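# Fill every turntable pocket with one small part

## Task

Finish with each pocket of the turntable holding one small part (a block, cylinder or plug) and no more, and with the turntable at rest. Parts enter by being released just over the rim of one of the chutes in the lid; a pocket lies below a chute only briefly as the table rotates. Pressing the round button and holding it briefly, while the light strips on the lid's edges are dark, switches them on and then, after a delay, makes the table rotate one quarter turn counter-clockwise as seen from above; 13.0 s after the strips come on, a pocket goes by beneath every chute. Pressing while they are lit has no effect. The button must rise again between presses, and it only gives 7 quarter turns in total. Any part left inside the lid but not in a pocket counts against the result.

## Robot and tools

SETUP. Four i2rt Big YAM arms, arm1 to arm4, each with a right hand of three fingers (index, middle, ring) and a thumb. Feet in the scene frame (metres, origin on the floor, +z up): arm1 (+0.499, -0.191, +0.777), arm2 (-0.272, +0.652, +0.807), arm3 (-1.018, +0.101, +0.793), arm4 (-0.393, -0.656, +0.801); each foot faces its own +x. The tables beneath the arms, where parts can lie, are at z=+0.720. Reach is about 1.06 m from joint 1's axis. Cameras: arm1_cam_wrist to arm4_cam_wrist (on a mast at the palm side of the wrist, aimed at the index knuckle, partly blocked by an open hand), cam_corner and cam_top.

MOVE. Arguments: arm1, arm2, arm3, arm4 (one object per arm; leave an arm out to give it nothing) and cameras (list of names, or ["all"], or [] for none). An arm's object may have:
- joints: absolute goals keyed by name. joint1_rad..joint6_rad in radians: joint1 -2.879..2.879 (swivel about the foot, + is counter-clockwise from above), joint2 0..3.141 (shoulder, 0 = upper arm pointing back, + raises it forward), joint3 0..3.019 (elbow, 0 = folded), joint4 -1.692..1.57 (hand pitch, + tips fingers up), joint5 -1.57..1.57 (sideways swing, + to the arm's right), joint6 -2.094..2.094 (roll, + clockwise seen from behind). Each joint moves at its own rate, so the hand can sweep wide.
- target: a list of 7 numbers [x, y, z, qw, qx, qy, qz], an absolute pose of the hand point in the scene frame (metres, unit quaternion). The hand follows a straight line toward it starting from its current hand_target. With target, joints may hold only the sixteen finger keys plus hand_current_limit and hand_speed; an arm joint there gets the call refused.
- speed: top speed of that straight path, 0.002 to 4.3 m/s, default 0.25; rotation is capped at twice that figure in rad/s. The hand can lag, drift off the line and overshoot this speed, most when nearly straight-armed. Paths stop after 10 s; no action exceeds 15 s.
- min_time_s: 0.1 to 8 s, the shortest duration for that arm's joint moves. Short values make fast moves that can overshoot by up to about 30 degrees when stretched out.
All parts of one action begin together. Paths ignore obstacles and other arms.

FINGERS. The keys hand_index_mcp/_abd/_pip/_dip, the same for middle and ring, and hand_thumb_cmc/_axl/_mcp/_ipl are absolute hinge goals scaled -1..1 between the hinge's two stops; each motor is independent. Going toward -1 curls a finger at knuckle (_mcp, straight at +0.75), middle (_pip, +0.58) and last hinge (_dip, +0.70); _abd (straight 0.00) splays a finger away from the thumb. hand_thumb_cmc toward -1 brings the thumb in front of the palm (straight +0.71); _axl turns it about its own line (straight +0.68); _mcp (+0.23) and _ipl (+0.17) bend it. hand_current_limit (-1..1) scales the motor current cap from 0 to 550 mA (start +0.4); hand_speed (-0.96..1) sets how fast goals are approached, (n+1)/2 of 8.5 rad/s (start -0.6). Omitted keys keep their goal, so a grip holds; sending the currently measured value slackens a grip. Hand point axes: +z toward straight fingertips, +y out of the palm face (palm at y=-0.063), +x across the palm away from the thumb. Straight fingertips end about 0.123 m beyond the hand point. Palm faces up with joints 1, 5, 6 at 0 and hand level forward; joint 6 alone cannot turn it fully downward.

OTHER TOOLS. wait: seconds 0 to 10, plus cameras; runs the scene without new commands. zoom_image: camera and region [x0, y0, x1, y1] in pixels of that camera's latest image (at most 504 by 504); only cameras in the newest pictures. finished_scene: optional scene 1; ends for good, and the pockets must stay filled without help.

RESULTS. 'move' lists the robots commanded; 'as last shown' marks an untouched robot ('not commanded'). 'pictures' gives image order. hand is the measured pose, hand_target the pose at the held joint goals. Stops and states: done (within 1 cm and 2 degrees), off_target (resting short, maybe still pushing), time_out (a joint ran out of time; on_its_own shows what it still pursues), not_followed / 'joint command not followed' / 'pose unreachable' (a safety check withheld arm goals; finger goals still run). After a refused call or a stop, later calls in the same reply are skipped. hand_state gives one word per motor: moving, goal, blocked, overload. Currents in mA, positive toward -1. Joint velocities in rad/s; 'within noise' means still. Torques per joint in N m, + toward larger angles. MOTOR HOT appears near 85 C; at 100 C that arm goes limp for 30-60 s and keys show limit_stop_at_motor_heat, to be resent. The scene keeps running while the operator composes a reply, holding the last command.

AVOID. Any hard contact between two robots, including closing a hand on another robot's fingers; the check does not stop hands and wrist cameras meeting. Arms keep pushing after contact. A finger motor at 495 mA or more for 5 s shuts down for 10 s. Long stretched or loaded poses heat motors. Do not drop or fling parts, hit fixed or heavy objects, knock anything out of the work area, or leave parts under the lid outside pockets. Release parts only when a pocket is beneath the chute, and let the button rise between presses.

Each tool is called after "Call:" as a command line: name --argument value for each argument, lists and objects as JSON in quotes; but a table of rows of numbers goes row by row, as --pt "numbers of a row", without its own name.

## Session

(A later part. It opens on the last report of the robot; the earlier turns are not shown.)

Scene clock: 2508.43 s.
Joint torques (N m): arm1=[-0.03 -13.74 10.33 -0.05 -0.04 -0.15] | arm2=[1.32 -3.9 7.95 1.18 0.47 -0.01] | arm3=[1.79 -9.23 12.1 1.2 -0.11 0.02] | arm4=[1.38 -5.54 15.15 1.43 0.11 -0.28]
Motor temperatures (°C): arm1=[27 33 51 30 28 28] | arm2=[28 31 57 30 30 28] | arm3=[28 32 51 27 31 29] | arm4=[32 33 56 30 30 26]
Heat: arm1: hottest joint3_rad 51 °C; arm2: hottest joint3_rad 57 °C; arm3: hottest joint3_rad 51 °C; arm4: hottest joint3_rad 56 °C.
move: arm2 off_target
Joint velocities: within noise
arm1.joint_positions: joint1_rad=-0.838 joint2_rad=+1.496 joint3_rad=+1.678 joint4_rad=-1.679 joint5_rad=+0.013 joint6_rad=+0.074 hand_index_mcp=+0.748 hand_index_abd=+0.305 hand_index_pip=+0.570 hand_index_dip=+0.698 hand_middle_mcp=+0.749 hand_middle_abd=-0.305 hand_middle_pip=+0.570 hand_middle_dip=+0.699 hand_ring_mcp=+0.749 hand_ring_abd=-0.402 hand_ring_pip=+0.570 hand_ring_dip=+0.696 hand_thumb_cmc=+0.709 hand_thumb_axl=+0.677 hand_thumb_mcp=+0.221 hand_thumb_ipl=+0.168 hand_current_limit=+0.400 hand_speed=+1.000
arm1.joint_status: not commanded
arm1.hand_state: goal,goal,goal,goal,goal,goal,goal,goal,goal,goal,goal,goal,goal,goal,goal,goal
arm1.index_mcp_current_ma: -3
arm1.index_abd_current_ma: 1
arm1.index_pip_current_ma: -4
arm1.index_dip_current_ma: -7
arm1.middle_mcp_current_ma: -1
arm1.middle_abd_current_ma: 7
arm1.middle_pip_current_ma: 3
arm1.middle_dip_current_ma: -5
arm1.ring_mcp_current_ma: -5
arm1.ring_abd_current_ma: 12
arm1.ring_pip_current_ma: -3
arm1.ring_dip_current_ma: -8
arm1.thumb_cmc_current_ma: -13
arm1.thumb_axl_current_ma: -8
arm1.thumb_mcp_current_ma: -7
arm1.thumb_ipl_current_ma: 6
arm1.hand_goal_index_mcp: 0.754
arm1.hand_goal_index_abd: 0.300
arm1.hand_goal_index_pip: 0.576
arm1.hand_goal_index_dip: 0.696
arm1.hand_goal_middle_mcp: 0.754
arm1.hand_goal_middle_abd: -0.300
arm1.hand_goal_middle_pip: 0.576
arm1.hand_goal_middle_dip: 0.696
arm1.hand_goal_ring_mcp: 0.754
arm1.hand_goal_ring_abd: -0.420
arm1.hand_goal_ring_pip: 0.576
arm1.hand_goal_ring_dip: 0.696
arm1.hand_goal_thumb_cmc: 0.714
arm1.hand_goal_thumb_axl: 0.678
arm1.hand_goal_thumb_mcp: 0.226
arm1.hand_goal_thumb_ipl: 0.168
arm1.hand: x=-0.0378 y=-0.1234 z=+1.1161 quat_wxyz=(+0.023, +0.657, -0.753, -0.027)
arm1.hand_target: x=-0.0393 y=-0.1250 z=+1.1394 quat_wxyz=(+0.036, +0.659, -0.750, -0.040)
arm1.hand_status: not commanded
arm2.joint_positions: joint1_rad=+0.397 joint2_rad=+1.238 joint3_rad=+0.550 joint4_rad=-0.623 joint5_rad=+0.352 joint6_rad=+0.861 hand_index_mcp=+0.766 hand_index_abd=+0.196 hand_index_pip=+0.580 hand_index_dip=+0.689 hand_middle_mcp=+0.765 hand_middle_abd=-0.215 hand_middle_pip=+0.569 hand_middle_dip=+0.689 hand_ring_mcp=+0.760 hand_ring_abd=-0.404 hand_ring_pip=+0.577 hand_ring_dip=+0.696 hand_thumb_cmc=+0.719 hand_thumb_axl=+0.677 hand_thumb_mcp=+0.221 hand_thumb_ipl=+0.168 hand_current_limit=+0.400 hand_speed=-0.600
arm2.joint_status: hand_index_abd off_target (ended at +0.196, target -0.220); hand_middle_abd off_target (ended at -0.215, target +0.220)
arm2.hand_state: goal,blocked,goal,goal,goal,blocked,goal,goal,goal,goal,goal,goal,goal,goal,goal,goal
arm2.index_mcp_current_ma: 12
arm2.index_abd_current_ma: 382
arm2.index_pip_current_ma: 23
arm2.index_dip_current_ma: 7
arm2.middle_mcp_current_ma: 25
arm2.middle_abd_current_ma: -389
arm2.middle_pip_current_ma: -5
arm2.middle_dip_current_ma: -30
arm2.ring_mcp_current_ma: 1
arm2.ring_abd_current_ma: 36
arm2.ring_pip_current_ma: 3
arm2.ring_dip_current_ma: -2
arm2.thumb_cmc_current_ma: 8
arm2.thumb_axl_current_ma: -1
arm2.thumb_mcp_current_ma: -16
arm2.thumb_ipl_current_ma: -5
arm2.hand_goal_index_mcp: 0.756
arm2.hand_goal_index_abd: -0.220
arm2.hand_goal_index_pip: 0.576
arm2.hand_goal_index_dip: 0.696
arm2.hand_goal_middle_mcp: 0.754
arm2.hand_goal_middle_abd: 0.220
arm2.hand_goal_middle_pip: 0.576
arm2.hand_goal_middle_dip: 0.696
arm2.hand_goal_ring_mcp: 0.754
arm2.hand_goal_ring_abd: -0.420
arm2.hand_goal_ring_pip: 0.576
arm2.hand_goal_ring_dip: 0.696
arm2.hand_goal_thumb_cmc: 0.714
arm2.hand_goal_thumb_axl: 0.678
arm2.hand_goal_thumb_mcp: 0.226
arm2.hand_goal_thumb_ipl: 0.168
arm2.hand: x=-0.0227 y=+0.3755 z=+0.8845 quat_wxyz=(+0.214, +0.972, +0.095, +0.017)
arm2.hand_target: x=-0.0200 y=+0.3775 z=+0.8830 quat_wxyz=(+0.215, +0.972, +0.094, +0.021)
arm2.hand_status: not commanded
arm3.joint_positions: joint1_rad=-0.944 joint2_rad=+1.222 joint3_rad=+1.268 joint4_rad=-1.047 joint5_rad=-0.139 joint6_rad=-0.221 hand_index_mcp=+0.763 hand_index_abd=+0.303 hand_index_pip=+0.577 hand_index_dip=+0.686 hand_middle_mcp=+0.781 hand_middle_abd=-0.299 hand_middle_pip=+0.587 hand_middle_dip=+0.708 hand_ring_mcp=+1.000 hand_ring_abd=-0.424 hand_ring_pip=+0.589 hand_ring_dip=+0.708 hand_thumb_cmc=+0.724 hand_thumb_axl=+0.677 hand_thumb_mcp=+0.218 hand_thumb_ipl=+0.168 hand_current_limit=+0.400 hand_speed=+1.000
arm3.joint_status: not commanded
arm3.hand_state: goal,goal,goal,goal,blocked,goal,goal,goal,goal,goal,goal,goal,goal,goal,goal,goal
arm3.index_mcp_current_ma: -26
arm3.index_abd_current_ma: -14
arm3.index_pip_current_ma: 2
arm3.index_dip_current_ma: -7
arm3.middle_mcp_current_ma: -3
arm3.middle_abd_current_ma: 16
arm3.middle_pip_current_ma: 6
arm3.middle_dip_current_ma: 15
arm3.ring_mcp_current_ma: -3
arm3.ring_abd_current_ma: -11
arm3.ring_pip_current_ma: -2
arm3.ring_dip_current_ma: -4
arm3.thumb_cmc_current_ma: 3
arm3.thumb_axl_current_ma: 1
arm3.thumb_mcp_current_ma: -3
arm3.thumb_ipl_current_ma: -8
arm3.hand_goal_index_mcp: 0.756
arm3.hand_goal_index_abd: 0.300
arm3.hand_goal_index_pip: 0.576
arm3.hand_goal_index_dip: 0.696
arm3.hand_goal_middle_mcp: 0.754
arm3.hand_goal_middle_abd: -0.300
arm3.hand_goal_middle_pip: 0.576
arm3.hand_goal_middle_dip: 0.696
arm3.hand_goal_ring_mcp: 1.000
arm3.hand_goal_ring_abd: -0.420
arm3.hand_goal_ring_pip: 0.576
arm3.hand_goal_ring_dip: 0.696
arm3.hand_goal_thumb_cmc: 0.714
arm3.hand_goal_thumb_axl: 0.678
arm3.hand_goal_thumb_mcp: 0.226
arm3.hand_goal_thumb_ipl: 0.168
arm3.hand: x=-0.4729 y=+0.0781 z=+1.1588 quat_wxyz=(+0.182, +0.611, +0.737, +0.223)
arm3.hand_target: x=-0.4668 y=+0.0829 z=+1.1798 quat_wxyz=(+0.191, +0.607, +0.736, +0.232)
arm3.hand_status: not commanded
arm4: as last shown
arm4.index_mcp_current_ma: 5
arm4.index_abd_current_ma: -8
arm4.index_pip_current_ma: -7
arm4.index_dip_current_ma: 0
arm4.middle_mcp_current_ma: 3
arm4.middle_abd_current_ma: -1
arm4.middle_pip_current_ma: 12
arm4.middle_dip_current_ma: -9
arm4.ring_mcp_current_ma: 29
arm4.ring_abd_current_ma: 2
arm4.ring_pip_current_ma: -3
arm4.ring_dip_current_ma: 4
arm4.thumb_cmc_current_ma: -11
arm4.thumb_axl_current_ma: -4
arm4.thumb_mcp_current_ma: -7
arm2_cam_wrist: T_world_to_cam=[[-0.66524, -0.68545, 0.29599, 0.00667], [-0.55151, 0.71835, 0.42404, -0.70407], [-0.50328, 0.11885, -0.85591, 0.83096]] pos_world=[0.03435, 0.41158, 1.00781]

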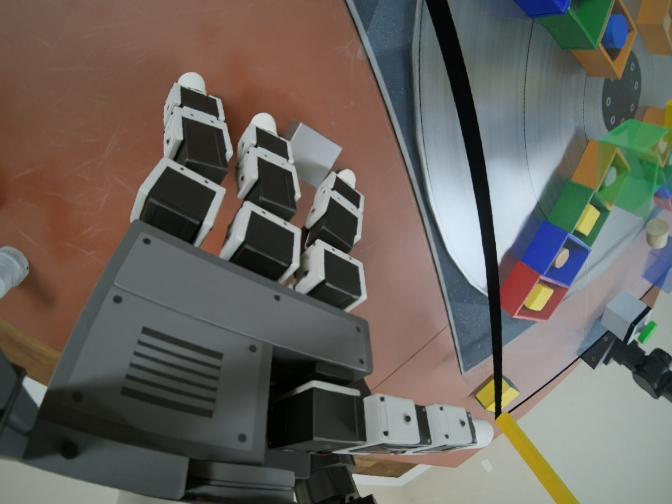

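Call:
move --arm2 '{"joints":{"hand_index_abd":0.3,"hand_middle_abd":-0.3}}'

Call:
move --arm2 '{"target":[-0.0215,0.379,0.891,0.2154,0.9718,0.0935,0.0207],"speed":0.08}'

Call:
move --arm2 '{"joints":{"hand_index_mcp":0.80,"hand_middle_mcp":0.80}}'

Call:
move --arm2 '{"joints":{"hand_index_mcp":0.756,"hand_middle_mcp":0.754}}'

Call:
move --arm2 '{"joints":{"hand_index_abd":-0.22,"hand_middle_abd":0.22}}' --cameras '["arm2_cam_wrist"]'

Call:
zoom_image --camera "arm2_cam_wrist" --region '[220, 60, 420, 240]'

Scene clock: 2550.40 s.
Joint torques (N m): arm1=[0.15 -13.51 10.41 -0.08 -0.04 -0.16] | arm2=[1.26 -4.25 7.92 1.17 0.49 -0.01] | arm3=[1.73 -9.23 12.07 1.24 -0.12 0.01] | arm4=[1.38 -5.54 15.12 1.43 0.11 -0.27]
Motor temperatures (°C): arm1=[27 33 51 30 28 28] | arm2=[28 31 55 30 31 28] | arm3=[28 32 51 27 30 29] | arm4=[32 33 57 30 30 26]
Heat: arm1: hottest joint3_rad 51 °C; arm2: hottest joint3_rad 55 °C; arm3: hottest joint3_rad 51 °C; arm4: hottest joint3_rad 57 °C.
move: arm2 done
Joint velocities: within noise
arm1, arm3, arm4: as last shown
arm1.index_mcp_current_ma: 4
arm1.index_abd_current_ma: -1
arm1.index_pip_current_ma: -12
arm1.index_dip_current_ma: -10
arm1.middle_mcp_current_ma: -2
arm1.middle_abd_current_ma: 0
arm1.middle_pip_current_ma: -1
arm1.middle_dip_current_ma: -3
arm1.ring_mcp_current_ma: -7
arm1.ring_abd_current_ma: 16
arm1.ring_dip_current_ma: -9
arm1.thumb_cmc_current_ma: -14
arm1.thumb_axl_current_ma: -10
arm1.thumb_mcp_current_ma: -4
arm1.thumb_ipl_current_ma: -1
arm2.joint_positions: joint1_rad=+0.397 joint2_rad=+1.238 joint3_rad=+0.550 joint4_rad=-0.623 joint5_rad=+0.352 joint6_rad=+0.861 hand_index_mcp=+0.766 hand_index_abd=+0.288 hand_index_pip=+0.580 hand_index_dip=+0.689 hand_middle_mcp=+0.765 hand_middle_abd=-0.288 hand_middle_pip=+0.581 hand_middle_dip=+0.692 hand_ring_mcp=+0.760 hand_ring_abd=-0.404 hand_ring_pip=+0.577 hand_ring_dip=+0.696 hand_thumb_cmc=+0.719 hand_thumb_axl=+0.677 hand_thumb_mcp=+0.221 hand_thumb_ipl=+0.168 hand_current_limit=+0.400 hand_speed=-0.600
arm2.joint_status: all done
arm2.hand_state: goal,goal,goal,goal,goal,goal,goal,goal,goal,goal,goal,goal,goal,goal,goal,goal
arm2.index_mcp_current_ma: 11
arm2.index_abd_current_ma: -24
arm2.index_pip_current_ma: 13
arm2.index_dip_current_ma: -13
arm2.middle_mcp_current_ma: 19
arm2.middle_abd_current_ma: 14
arm2.middle_pip_current_ma: -1
arm2.middle_dip_current_ma: -18
arm2.ring_mcp_current_ma: 2
arm2.ring_abd_current_ma: 49
arm2.ring_pip_current_ma: -9
arm2.ring_dip_current_ma: -2
arm2.thumb_cmc_current_ma: 2
arm2.thumb_axl_current_ma: -1
arm2.thumb_mcp_current_ma: -16
arm2.thumb_ipl_current_ma: -5
arm2.hand_goal_index_mcp: 0.756
arm2.hand_goal_index_abd: 0.300
arm2.hand_goal_index_pip: 0.576
arm2.hand_goal_index_dip: 0.696
arm2.hand_goal_middle_mcp: 0.754
arm2.hand_goal_middle_abd: -0.300
arm2.hand_goal_middle_pip: 0.576
arm2.hand_goal_middle_dip: 0.696
arm2.hand_goal_ring_mcp: 0.754
arm2.hand_goal_ring_abd: -0.420
arm2.hand_goal_ring_pip: 0.576
arm2.hand_goal_ring_dip: 0.696
arm2.hand_goal_thumb_cmc: 0.714
arm2.hand_goal_thumb_axl: 0.678
arm2.hand_goal_thumb_mcp: 0.226
arm2.hand_goal_thumb_ipl: 0.168
arm2.hand: x=-0.0227 y=+0.3755 z=+0.8845 quat_wxyz=(+0.214, +0.972, +0.095, +0.017)
arm2.hand_target: x=-0.0200 y=+0.3775 z=+0.8830 quat_wxyz=(+0.215, +0.972, +0.094, +0.021)
arm2.hand_status: not commanded
arm3.index_mcp_current_ma: -16
arm3.index_abd_current_ma: -4
arm3.index_pip_current_ma: -9
arm3.index_dip_current_ma: -5
arm3.middle_mcp_current_ma: 6
arm3.middle_abd_current_ma: -7
arm3.middle_pip_current_ma: 3
arm3.middle_dip_current_ma: 9
arm3.ring_mcp_current_ma: -6
arm3.ring_abd_current_ma: 7
arm3.ring_pip_current_ma: 3
arm3.ring_dip_current_ma: 4
arm3.thumb_cmc_current_ma: -1
arm3.thumb_axl_current_ma: -7
arm3.thumb_mcp_current_ma: 8
arm3.thumb_ipl_current_ma: -2
arm4.index_mcp_current_ma: 3
arm4.index_abd_current_ma: -7
arm4.index_pip_current_ma: -1
arm4.index_dip_current_ma: -2
arm4.middle_mcp_current_ma: 6
arm4.middle_abd_current_ma: 11
arm4.middle_pip_current_ma: 3
arm4.middle_dip_current_ma: -7
arm4.ring_mcp_current_ma: 21
arm4.ring_abd_current_ma: 1
arm4.ring_pip_current_ma: -4
arm4.ring_dip_current_ma: 0
arm4.thumb_cmc_current_ma: -2
arm4.thumb_axl_current_ma: -7
arm4.thumb_mcp_current_ma: 1
arm4.thumb_ipl_current_ma: -3
pictures: none

Scene clock: 2551.37 s.
Joint torques (N m): arm1=[0.62 -13.63 10.39 -0.01 -0.05 -0.14] | arm2=[1.32 -5.36 8.53 0.24 0.52 0.01] | arm3=[1.73 -9.23 12.08 1.21 -0.12 0.01] | arm4=[1.38 -5.48 15.12 1.42 0.11 -0.28]
Motor temperatures (°C): arm1=[27 33 51 30 28 28] | arm2=[28 31 55 30 31 28] | arm3=[28 32 51 27 30 29] | arm4=[32 33 57 30 30 26]
Heat: arm1: hottest joint3_rad 51 °C; arm2: hottest joint3_rad 55 °C; arm3: hottest joint3_rad 51 °C; arm4: hottest joint3_rad 57 °C.
move: arm2 done
Joint velocities: within noise
arm1, arm3, arm4: as last shown
arm1.index_mcp_current_ma: 2
arm1.index_abd_current_ma: 8
arm1.index_pip_current_ma: -10
arm1.index_dip_current_ma: -6
arm1.middle_mcp_current_ma: 1
arm1.middle_abd_current_ma: 4
arm1.middle_pip_current_ma: 0
arm1.middle_dip_current_ma: -4
arm1.ring_mcp_current_ma: -9
arm1.ring_abd_current_ma: 13
arm1.ring_pip_current_ma: 1
arm1.ring_dip_current_ma: -5
arm1.thumb_cmc_current_ma: -4
arm1.thumb_axl_current_ma: -11
arm1.thumb_mcp_current_ma: -5
arm1.thumb_ipl_current_ma: 3
arm2.joint_positions: joint1_rad=+0.399 joint2_rad=+1.231 joint3_rad=+0.550 joint4_rad=-0.637 joint5_rad=+0.352 joint6_rad=+0.863 hand_index_mcp=+0.766 hand_index_abd=+0.288 hand_index_pip=+0.580 hand_index_dip=+0.689 hand_middle_mcp=+0.765 hand_middle_abd=-0.288 hand_middle_pip=+0.581 hand_middle_dip=+0.692 hand_ring_mcp=+0.760 hand_ring_abd=-0.404 hand_ring_pip=+0.577 hand_ring_dip=+0.696 hand_thumb_cmc=+0.719 hand_thumb_axl=+0.677 hand_thumb_mcp=+0.221 hand_thumb_ipl=+0.168 hand_current_limit=+0.400 hand_speed=-0.600
arm2.joint_status: not commanded
arm2.hand_state: goal,goal,goal,goal,goal,goal,goal,goal,goal,goal,goal,goal,goal,goal,goal,goal
arm2.index_mcp_current_ma: -3
arm2.index_abd_current_ma: -18
arm2.index_pip_current_ma: 5
arm2.index_dip_current_ma: -5
arm2.middle_mcp_current_ma: 21
arm2.middle_abd_current_ma: 18
arm2.middle_pip_current_ma: 9
arm2.middle_dip_current_ma: -14
arm2.ring_mcp_current_ma: 11
arm2.ring_abd_current_ma: 25
arm2.ring_pip_current_ma: 19
arm2.ring_dip_current_ma: 1
arm2.thumb_cmc_current_ma: 15
arm2.thumb_axl_current_ma: -13
arm2.thumb_mcp_current_ma: -15
arm2.thumb_ipl_current_ma: -3
arm2.hand_goal_index_mcp: 0.756
arm2.hand_goal_index_abd: 0.300
arm2.hand_goal_index_pip: 0.576
arm2.hand_goal_index_dip: 0.696
arm2.hand_goal_middle_mcp: 0.754
arm2.hand_goal_middle_abd: -0.300
arm2.hand_goal_middle_pip: 0.576
arm2.hand_goal_middle_dip: 0.696
arm2.hand_goal_ring_mcp: 0.754
arm2.hand_goal_ring_abd: -0.420
arm2.hand_goal_ring_pip: 0.576
arm2.hand_goal_ring_dip: 0.696
arm2.hand_goal_thumb_cmc: 0.714
arm2.hand_goal_thumb_axl: 0.678
arm2.hand_goal_thumb_mcp: 0.226
arm2.hand_goal_thumb_ipl: 0.168
arm2.hand: x=-0.0247 y=+0.3768 z=+0.8856 quat_wxyz=(+0.212, +0.972, +0.095, +0.015)
arm2.hand_target: x=-0.0215 y=+0.3789 z=+0.8909 quat_wxyz=(+0.215, +0.972, +0.093, +0.021)
arm2.hand_status: done (0.007 m and 0.8 deg from the pose sent, 0.007 m and 0.4 deg at the start)
arm3.index_mcp_current_ma: -15
arm3.index_abd_current_ma: 0
arm3.index_pip_current_ma: -12
arm3.index_dip_current_ma: -16
arm3.middle_mcp_current_ma: -3
arm3.middle_abd_current_ma: 4
arm3.middle_pip_current_ma: -5
arm3.ring_mcp_current_ma: -10
arm3.ring_abd_current_ma: 6
arm3.ring_pip_current_ma: 5
arm3.ring_dip_current_ma: 7
arm3.thumb_cmc_current_ma: 2
arm3.thumb_axl_current_ma: -6
arm3.thumb_mcp_current_ma: -2
arm4.index_mcp_current_ma: 0
arm4.index_pip_current_ma: -6
arm4.index_dip_current_ma: 4
arm4.middle_mcp_current_ma: 5
arm4.middle_abd_current_ma: 5
arm4.middle_pip_current_ma: 11
arm4.middle_dip_current_ma: -1
arm4.ring_abd_current_ma: 6
arm4.ring_pip_current_ma: -9
arm4.ring_dip_current_ma: -5
arm4.thumb_cmc_current_ma: -6
arm4.thumb_axl_current_ma: -3
arm4.thumb_mcp_current_ma: 6
arm4.thumb_ipl_current_ma: -4
pictures: none

Scene clock: 2551.80 s.
Joint torques (N m): arm1=[0.21 -13.74 10.4 -0.05 -0.04 -0.16] | arm2=[1.44 -5.71 8.53 0.35 0.48 -0.05] | arm3=[1.61 -9.23 12.08 1.21 -0.12 0.02] | arm4=[1.38 -5.6 15.15 1.42 0.11 -0.27]
Motor temperatures (°C): arm1=[27 33 51 30 28 28] | arm2=[28 31 55 30 31 28] | arm3=[28 32 51 27 30 29] | arm4=[32 33 57 30 30 26]
Heat: arm1: hottest joint3_rad 51 °C; arm2: hottest joint3_rad 55 °C; arm3: hottest joint3_rad 51 °C; arm4: hottest joint3_rad 57 °C.
move: arm2 done
Joint velocities: within noise
arm1, arm3, arm4: as last shown
arm1.index_mcp_current_ma: 10
arm1.index_abd_current_ma: 4
arm1.index_dip_current_ma: -3
arm1.middle_mcp_current_ma: -3
arm1.middle_abd_current_ma: 5
arm1.middle_pip_current_ma: -2
arm1.middle_dip_current_ma: -1
arm1.ring_mcp_current_ma: -14
arm1.ring_abd_current_ma: 18
arm1.ring_pip_current_ma: -3
arm1.ring_dip_current_ma: -2
arm1.thumb_cmc_current_ma: -14
arm1.thumb_mcp_current_ma: 1
arm1.thumb_ipl_current_ma: 5
arm2.joint_positions: joint1_rad=+0.399 joint2_rad=+1.231 joint3_rad=+0.550 joint4_rad=-0.638 joint5_rad=+0.353 joint6_rad=+0.864 hand_index_mcp=+0.804 hand_index_abd=+0.288 hand_index_pip=+0.580 hand_index_dip=+0.691 hand_middle_mcp=+0.804 hand_middle_abd=-0.288 hand_middle_pip=+0.581 hand_middle_dip=+0.696 hand_ring_mcp=+0.760 hand_ring_abd=-0.404 hand_ring_pip=+0.577 hand_ring_dip=+0.696 hand_thumb_cmc=+0.719 hand_thumb_axl=+0.677 hand_thumb_mcp=+0.221 hand_thumb_ipl=+0.168 hand_current_limit=+0.400 hand_speed=-0.600
arm2.joint_status: all done
arm2.hand_state: goal,goal,goal,goal,goal,goal,goal,goal,goal,goal,goal,goal,goal,goal,goal,goal
arm2.index_mcp_current_ma: -14
arm2.index_abd_current_ma: -16
arm2.index_pip_current_ma: 22
arm2.index_dip_current_ma: -8
arm2.middle_mcp_current_ma: 4
arm2.middle_abd_current_ma: 11
arm2.middle_pip_current_ma: 11
arm2.middle_dip_current_ma: -2
arm2.ring_mcp_current_ma: 5
arm2.ring_abd_current_ma: 31
arm2.ring_pip_current_ma: 7
arm2.ring_dip_current_ma: -3
arm2.thumb_cmc_current_ma: 3
arm2.thumb_axl_current_ma: 6
arm2.thumb_mcp_current_ma: -25
arm2.thumb_ipl_current_ma: 4
arm2.hand_goal_index_mcp: 0.800
arm2.hand_goal_index_abd: 0.300
arm2.hand_goal_index_pip: 0.576
arm2.hand_goal_index_dip: 0.696
arm2.hand_goal_middle_mcp: 0.800
arm2.hand_goal_middle_abd: -0.300
arm2.hand_goal_middle_pip: 0.576
arm2.hand_goal_middle_dip: 0.696
arm2.hand_goal_ring_mcp: 0.754
arm2.hand_goal_ring_abd: -0.420
arm2.hand_goal_ring_pip: 0.576
arm2.hand_goal_ring_dip: 0.696
arm2.hand_goal_thumb_cmc: 0.714
arm2.hand_goal_thumb_axl: 0.678
arm2.hand_goal_thumb_mcp: 0.226
arm2.hand_goal_thumb_ipl: 0.168
arm2.hand: x=-0.0248 y=+0.3769 z=+0.8856 quat_wxyz=(+0.212, +0.972, +0.095, +0.015)
arm2.hand_target: x=-0.0216 y=+0.3789 z=+0.8909 quat_wxyz=(+0.215, +0.972, +0.093, +0.021)
arm2.hand_status: not commanded
arm3.index_mcp_current_ma: -9
arm3.index_abd_current_ma: -8
arm3.index_pip_current_ma: -7
arm3.index_dip_current_ma: -7
arm3.middle_mcp_current_ma: 9
arm3.middle_abd_current_ma: 11
arm3.middle_pip_current_ma: 3
arm3.ring_mcp_current_ma: -4
arm3.ring_abd_current_ma: -6
arm3.ring_pip_current_ma: 3
arm3.ring_dip_current_ma: -5
arm3.thumb_cmc_current_ma: 7
arm3.thumb_axl_current_ma: 1
arm3.thumb_mcp_current_ma: 1
arm3.thumb_ipl_current_ma: -4
arm4.index_mcp_current_ma: 2
arm4.index_abd_current_ma: -8
arm4.index_pip_current_ma: -15
arm4.index_dip_current_ma: -3
arm4.middle_mcp_current_ma: 0
arm4.middle_abd_current_ma: 4
arm4.middle_pip_current_ma: 3
arm4.middle_dip_current_ma: -11
arm4.ring_mcp_current_ma: 28
arm4.ring_abd_current_ma: 13
arm4.ring_dip_current_ma: -3
arm4.thumb_cmc_current_ma: -7
arm4.thumb_axl_current_ma: -4
arm4.thumb_mcp_current_ma: -1
arm4.thumb_ipl_current_ma: -8
pictures: none

Scene clock: 2552.27 s.
Joint torques (N m): arm1=[0.32 -13.86 10.4 0.02 -0.05 -0.15] | arm2=[1.26 -5.48 8.58 0.46 0.48 -0.02] | arm3=[1.73 -9.29 12.07 1.21 -0.11 0.01] | arm4=[1.32 -5.48 15.13 1.42 0.11 -0.27]
Motor temperatures (°C): arm1=[27 33 51 30 28 28] | arm2=[28 31 55 30 31 28] | arm3=[28 32 51 27 30 29] | arm4=[32 33 57 30 30 26]
Heat: arm1: hottest joint3_rad 51 °C; arm2: hottest joint3_rad 55 °C; arm3: hottest joint3_rad 51 °C; arm4: hottest joint3_rad 57 °C.
move: arm2 done
Joint velocities: within noise
arm1, arm3, arm4: as last shown
arm1.index_mcp_current_ma: 2
arm1.index_abd_current_ma: 7
arm1.index_pip_current_ma: -9
arm1.index_dip_current_ma: -9
arm1.middle_mcp_current_ma: -2
arm1.middle_abd_current_ma: 0
arm1.middle_pip_current_ma: 0
arm1.middle_dip_current_ma: 0
arm1.ring_mcp_current_ma: -10
arm1.ring_pip_current_ma: 1
arm1.ring_dip_current_ma: -12
arm1.thumb_axl_current_ma: -12
arm1.thumb_mcp_current_ma: -9
arm1.thumb_ipl_current_ma: 1
arm2.joint_positions: joint1_rad=+0.399 joint2_rad=+1.231 joint3_rad=+0.550 joint4_rad=-0.638 joint5_rad=+0.353 joint6_rad=+0.864 hand_index_mcp=+0.766 hand_index_abd=+0.288 hand_index_pip=+0.580 hand_index_dip=+0.691 hand_middle_mcp=+0.765 hand_middle_abd=-0.288 hand_middle_pip=+0.581 hand_middle_dip=+0.696 hand_ring_mcp=+0.760 hand_ring_abd=-0.404 hand_ring_pip=+0.577 hand_ring_dip=+0.696 hand_thumb_cmc=+0.719 hand_thumb_axl=+0.677 hand_thumb_mcp=+0.221 hand_thumb_ipl=+0.168 hand_current_limit=+0.400 hand_speed=-0.600
arm2.joint_status: all done
arm2.hand_state: goal,goal,goal,goal,goal,goal,goal,goal,goal,goal,goal,goal,goal,goal,goal,goal
arm2.index_mcp_current_ma: 21
arm2.index_abd_current_ma: 1
arm2.index_pip_current_ma: 18
arm2.index_dip_current_ma: 5
arm2.middle_mcp_current_ma: 25
arm2.middle_abd_current_ma: 11
arm2.middle_pip_current_ma: 21
arm2.middle_dip_current_ma: -8
arm2.ring_mcp_current_ma: 11
arm2.ring_abd_current_ma: 34
arm2.ring_pip_current_ma: 10
arm2.ring_dip_current_ma: 0
arm2.thumb_cmc_current_ma: 5
arm2.thumb_axl_current_ma: 4
arm2.thumb_mcp_current_ma: -26
arm2.thumb_ipl_current_ma: -3
arm2.hand_goal_index_mcp: 0.756
arm2.hand_goal_index_abd: 0.300
arm2.hand_goal_index_pip: 0.576
arm2.hand_goal_index_dip: 0.696
arm2.hand_goal_middle_mcp: 0.754
arm2.hand_goal_middle_abd: -0.300
arm2.hand_goal_middle_pip: 0.576
arm2.hand_goal_middle_dip: 0.696
arm2.hand_goal_ring_mcp: 0.754
arm2.hand_goal_ring_abd: -0.420
arm2.hand_goal_ring_pip: 0.576
arm2.hand_goal_ring_dip: 0.696
arm2.hand_goal_thumb_cmc: 0.714
arm2.hand_goal_thumb_axl: 0.678
arm2.hand_goal_thumb_mcp: 0.226
arm2.hand_goal_thumb_ipl: 0.168
arm2.hand: x=-0.0247 y=+0.3769 z=+0.8857 quat_wxyz=(+0.213, +0.972, +0.095, +0.015)
arm2.hand_target: x=-0.0215 y=+0.3789 z=+0.8909 quat_wxyz=(+0.215, +0.972, +0.094, +0.021)
arm2.hand_status: not commanded
arm3.index_mcp_current_ma: -13
arm3.index_abd_current_ma: -4
arm3.index_dip_current_ma: -3
arm3.middle_mcp_current_ma: -4
arm3.middle_abd_current_ma: 4
arm3.ring_mcp_current_ma: -10
arm3.ring_abd_current_ma: -4
arm3.ring_pip_current_ma: 2
arm3.ring_dip_current_ma: 6
arm3.thumb_cmc_current_ma: 1
arm3.thumb_axl_current_ma: -1
arm3.thumb_mcp_current_ma: -7
arm3.thumb_ipl_current_ma: 6
arm4.index_mcp_current_ma: -1
arm4.index_abd_current_ma: -18
arm4.index_pip_current_ma: 0
arm4.index_dip_current_ma: -6
arm4.middle_mcp_current_ma: -2
arm4.middle_abd_current_ma: 8
arm4.middle_pip_current_ma: 4
arm4.middle_dip_current_ma: -7
arm4.ring_mcp_current_ma: 24
arm4.ring_abd_current_ma: 10
arm4.ring_pip_current_ma: -8
arm4.ring_dip_current_ma: 6
arm4.thumb_cmc_current_ma: -5
arm4.thumb_mcp_current_ma: 5
arm4.thumb_ipl_current_ma: -3
pictures: none

Scene clock: 2552.97 s.
Joint torques (N m): arm1=[0.5 -13.86 10.41 -0.03 -0.03 -0.16] | arm2=[0.97 -5.6 8.65 0.32 0.46 -0.03] | arm3=[1.73 -9.17 12.1 1.21 -0.12 0.02] | arm4=[1.32 -5.48 15.13 1.4 0.11 -0.27]
Motor temperatures (°C): arm1=[27 33 51 30 28 28] | arm2=[28 31 55 30 31 28] | arm3=[28 32 51 27 30 29] | arm4=[32 33 57 30 30 26]
Heat: arm1: hottest joint3_rad 51 °C; arm2: hottest joint3_rad 55 °C; arm3: hottest joint3_rad 51 °C; arm4: hottest joint3_rad 57 °C.
move: arm2 off_target
Joint velocities: within noise
arm1, arm3, arm4: as last shown
arm1.index_mcp_current_ma: 7
arm1.index_abd_current_ma: 9
arm1.index_dip_current_ma: -10
arm1.middle_mcp_current_ma: -7
arm1.middle_abd_current_ma: -1
arm1.middle_pip_current_ma: 1
arm1.middle_dip_current_ma: -1
arm1.ring_mcp_current_ma: -5
arm1.ring_abd_current_ma: 13
arm1.ring_pip_current_ma: 0
arm1.ring_dip_current_ma: -10
arm1.thumb_cmc_current_ma: -7
arm1.thumb_axl_current_ma: -11
arm1.thumb_mcp_current_ma: 0
arm1.thumb_ipl_current_ma: 6
arm2.joint_positions: joint1_rad=+0.400 joint2_rad=+1.231 joint3_rad=+0.550 joint4_rad=-0.638 joint5_rad=+0.353 joint6_rad=+0.864 hand_index_mcp=+0.766 hand_index_abd=+0.190 hand_index_pip=+0.579 hand_index_dip=+0.689 hand_middle_mcp=+0.765 hand_middle_abd=-0.207 hand_middle_pip=+0.578 hand_middle_dip=+0.689 hand_ring_mcp=+0.760 hand_ring_abd=-0.404 hand_ring_pip=+0.577 hand_ring_dip=+0.696 hand_thumb_cmc=+0.719 hand_thumb_axl=+0.677 hand_thumb_mcp=+0.221 hand_thumb_ipl=+0.168 hand_current_limit=+0.400 hand_speed=-0.600
arm2.joint_status: hand_index_abd off_target (ended at +0.190, target -0.220); hand_middle_abd off_target (ended at -0.207, target +0.220)
arm2.hand_state: goal,blocked,goal,goal,goal,blocked,goal,goal,goal,goal,goal,goal,goal,goal,goal,goal
arm2.index_mcp_current_ma: 13
arm2.index_abd_current_ma: 372
arm2.index_pip_current_ma: 12
arm2.index_dip_current_ma: -10
arm2.middle_mcp_current_ma: 32
arm2.middle_abd_current_ma: -390
arm2.middle_pip_current_ma: 0
arm2.middle_dip_current_ma: -12
arm2.ring_mcp_current_ma: 9
arm2.ring_abd_current_ma: 40
arm2.ring_pip_current_ma: -8
arm2.ring_dip_current_ma: -3
arm2.thumb_cmc_current_ma: 18
arm2.thumb_axl_current_ma: -5
arm2.thumb_mcp_current_ma: -19
arm2.thumb_ipl_current_ma: 10
arm2.hand_goal_index_mcp: 0.756
arm2.hand_goal_index_abd: -0.220
arm2.hand_goal_index_pip: 0.576
arm2.hand_goal_index_dip: 0.696
arm2.hand_goal_middle_mcp: 0.754
arm2.hand_goal_middle_abd: 0.220
arm2.hand_goal_middle_pip: 0.576
arm2.hand_goal_middle_dip: 0.696
arm2.hand_goal_ring_mcp: 0.754
arm2.hand_goal_ring_abd: -0.420
arm2.hand_goal_ring_pip: 0.576
arm2.hand_goal_ring_dip: 0.696
arm2.hand_goal_thumb_cmc: 0.714
arm2.hand_goal_thumb_axl: 0.678
arm2.hand_goal_thumb_mcp: 0.226
arm2.hand_goal_thumb_ipl: 0.168
arm2.hand: x=-0.0245 y=+0.3771 z=+0.8856 quat_wxyz=(+0.212, +0.972, +0.095, +0.015)
arm2.hand_target: x=-0.0216 y=+0.3789 z=+0.8909 quat_wxyz=(+0.215, +0.972, +0.094, +0.021)
arm2.hand_status: not commanded
arm3.index_mcp_current_ma: -8
arm3.index_pip_current_ma: -13
arm3.index_dip_current_ma: -10
arm3.middle_abd_current_ma: 13
arm3.middle_pip_current_ma: 4
arm3.middle_dip_current_ma: 6
arm3.ring_mcp_current_ma: -8
arm3.ring_abd_current_ma: 0
arm3.ring_pip_current_ma: 8
arm3.ring_dip_current_ma: -4
arm3.thumb_cmc_current_ma: -1
arm3.thumb_axl_current_ma: 1
arm3.thumb_mcp_current_ma: -6
arm3.thumb_ipl_current_ma: 5
arm4.index_mcp_current_ma: 0
arm4.index_abd_current_ma: -3
arm4.index_pip_current_ma: -7
arm4.index_dip_current_ma: -2
arm4.middle_mcp_current_ma: -1
arm4.middle_abd_current_ma: 9
arm4.middle_pip_current_ma: 5
arm4.middle_dip_current_ma: -11
arm4.ring_mcp_current_ma: 17
arm4.ring_abd_current_ma: 8
arm4.ring_pip_current_ma: 0
arm4.ring_dip_current_ma: 2
arm4.thumb_cmc_current_ma: -7
arm4.thumb_axl_current_ma: -8
arm4.thumb_mcp_current_ma: 3
arm4.thumb_ipl_current_ma: -10
arm2_cam_wrist: T_world_to_cam=[[-0.66372, -0.68613, 0.29783, 0.0049], [-0.54893, 0.71728, 0.42916, -0.71068], [-0.50809, 0.12136, -0.85271, 0.82686]] pos_world=[0.03326, 0.41277, 1.00861]

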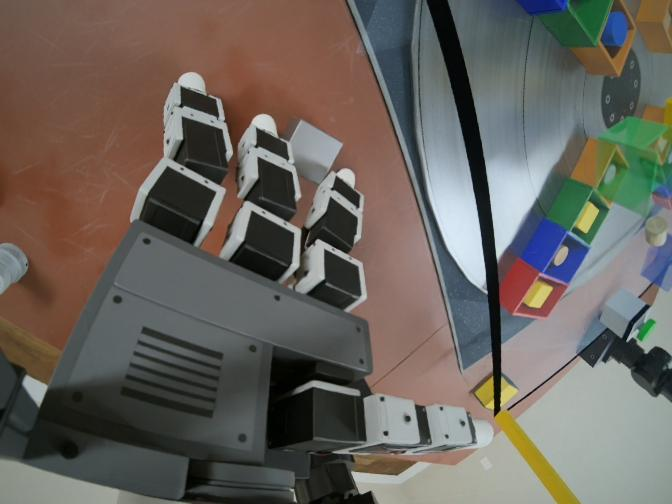

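Scaled by 2.520 from the camera's image (finer frame: 960x720).

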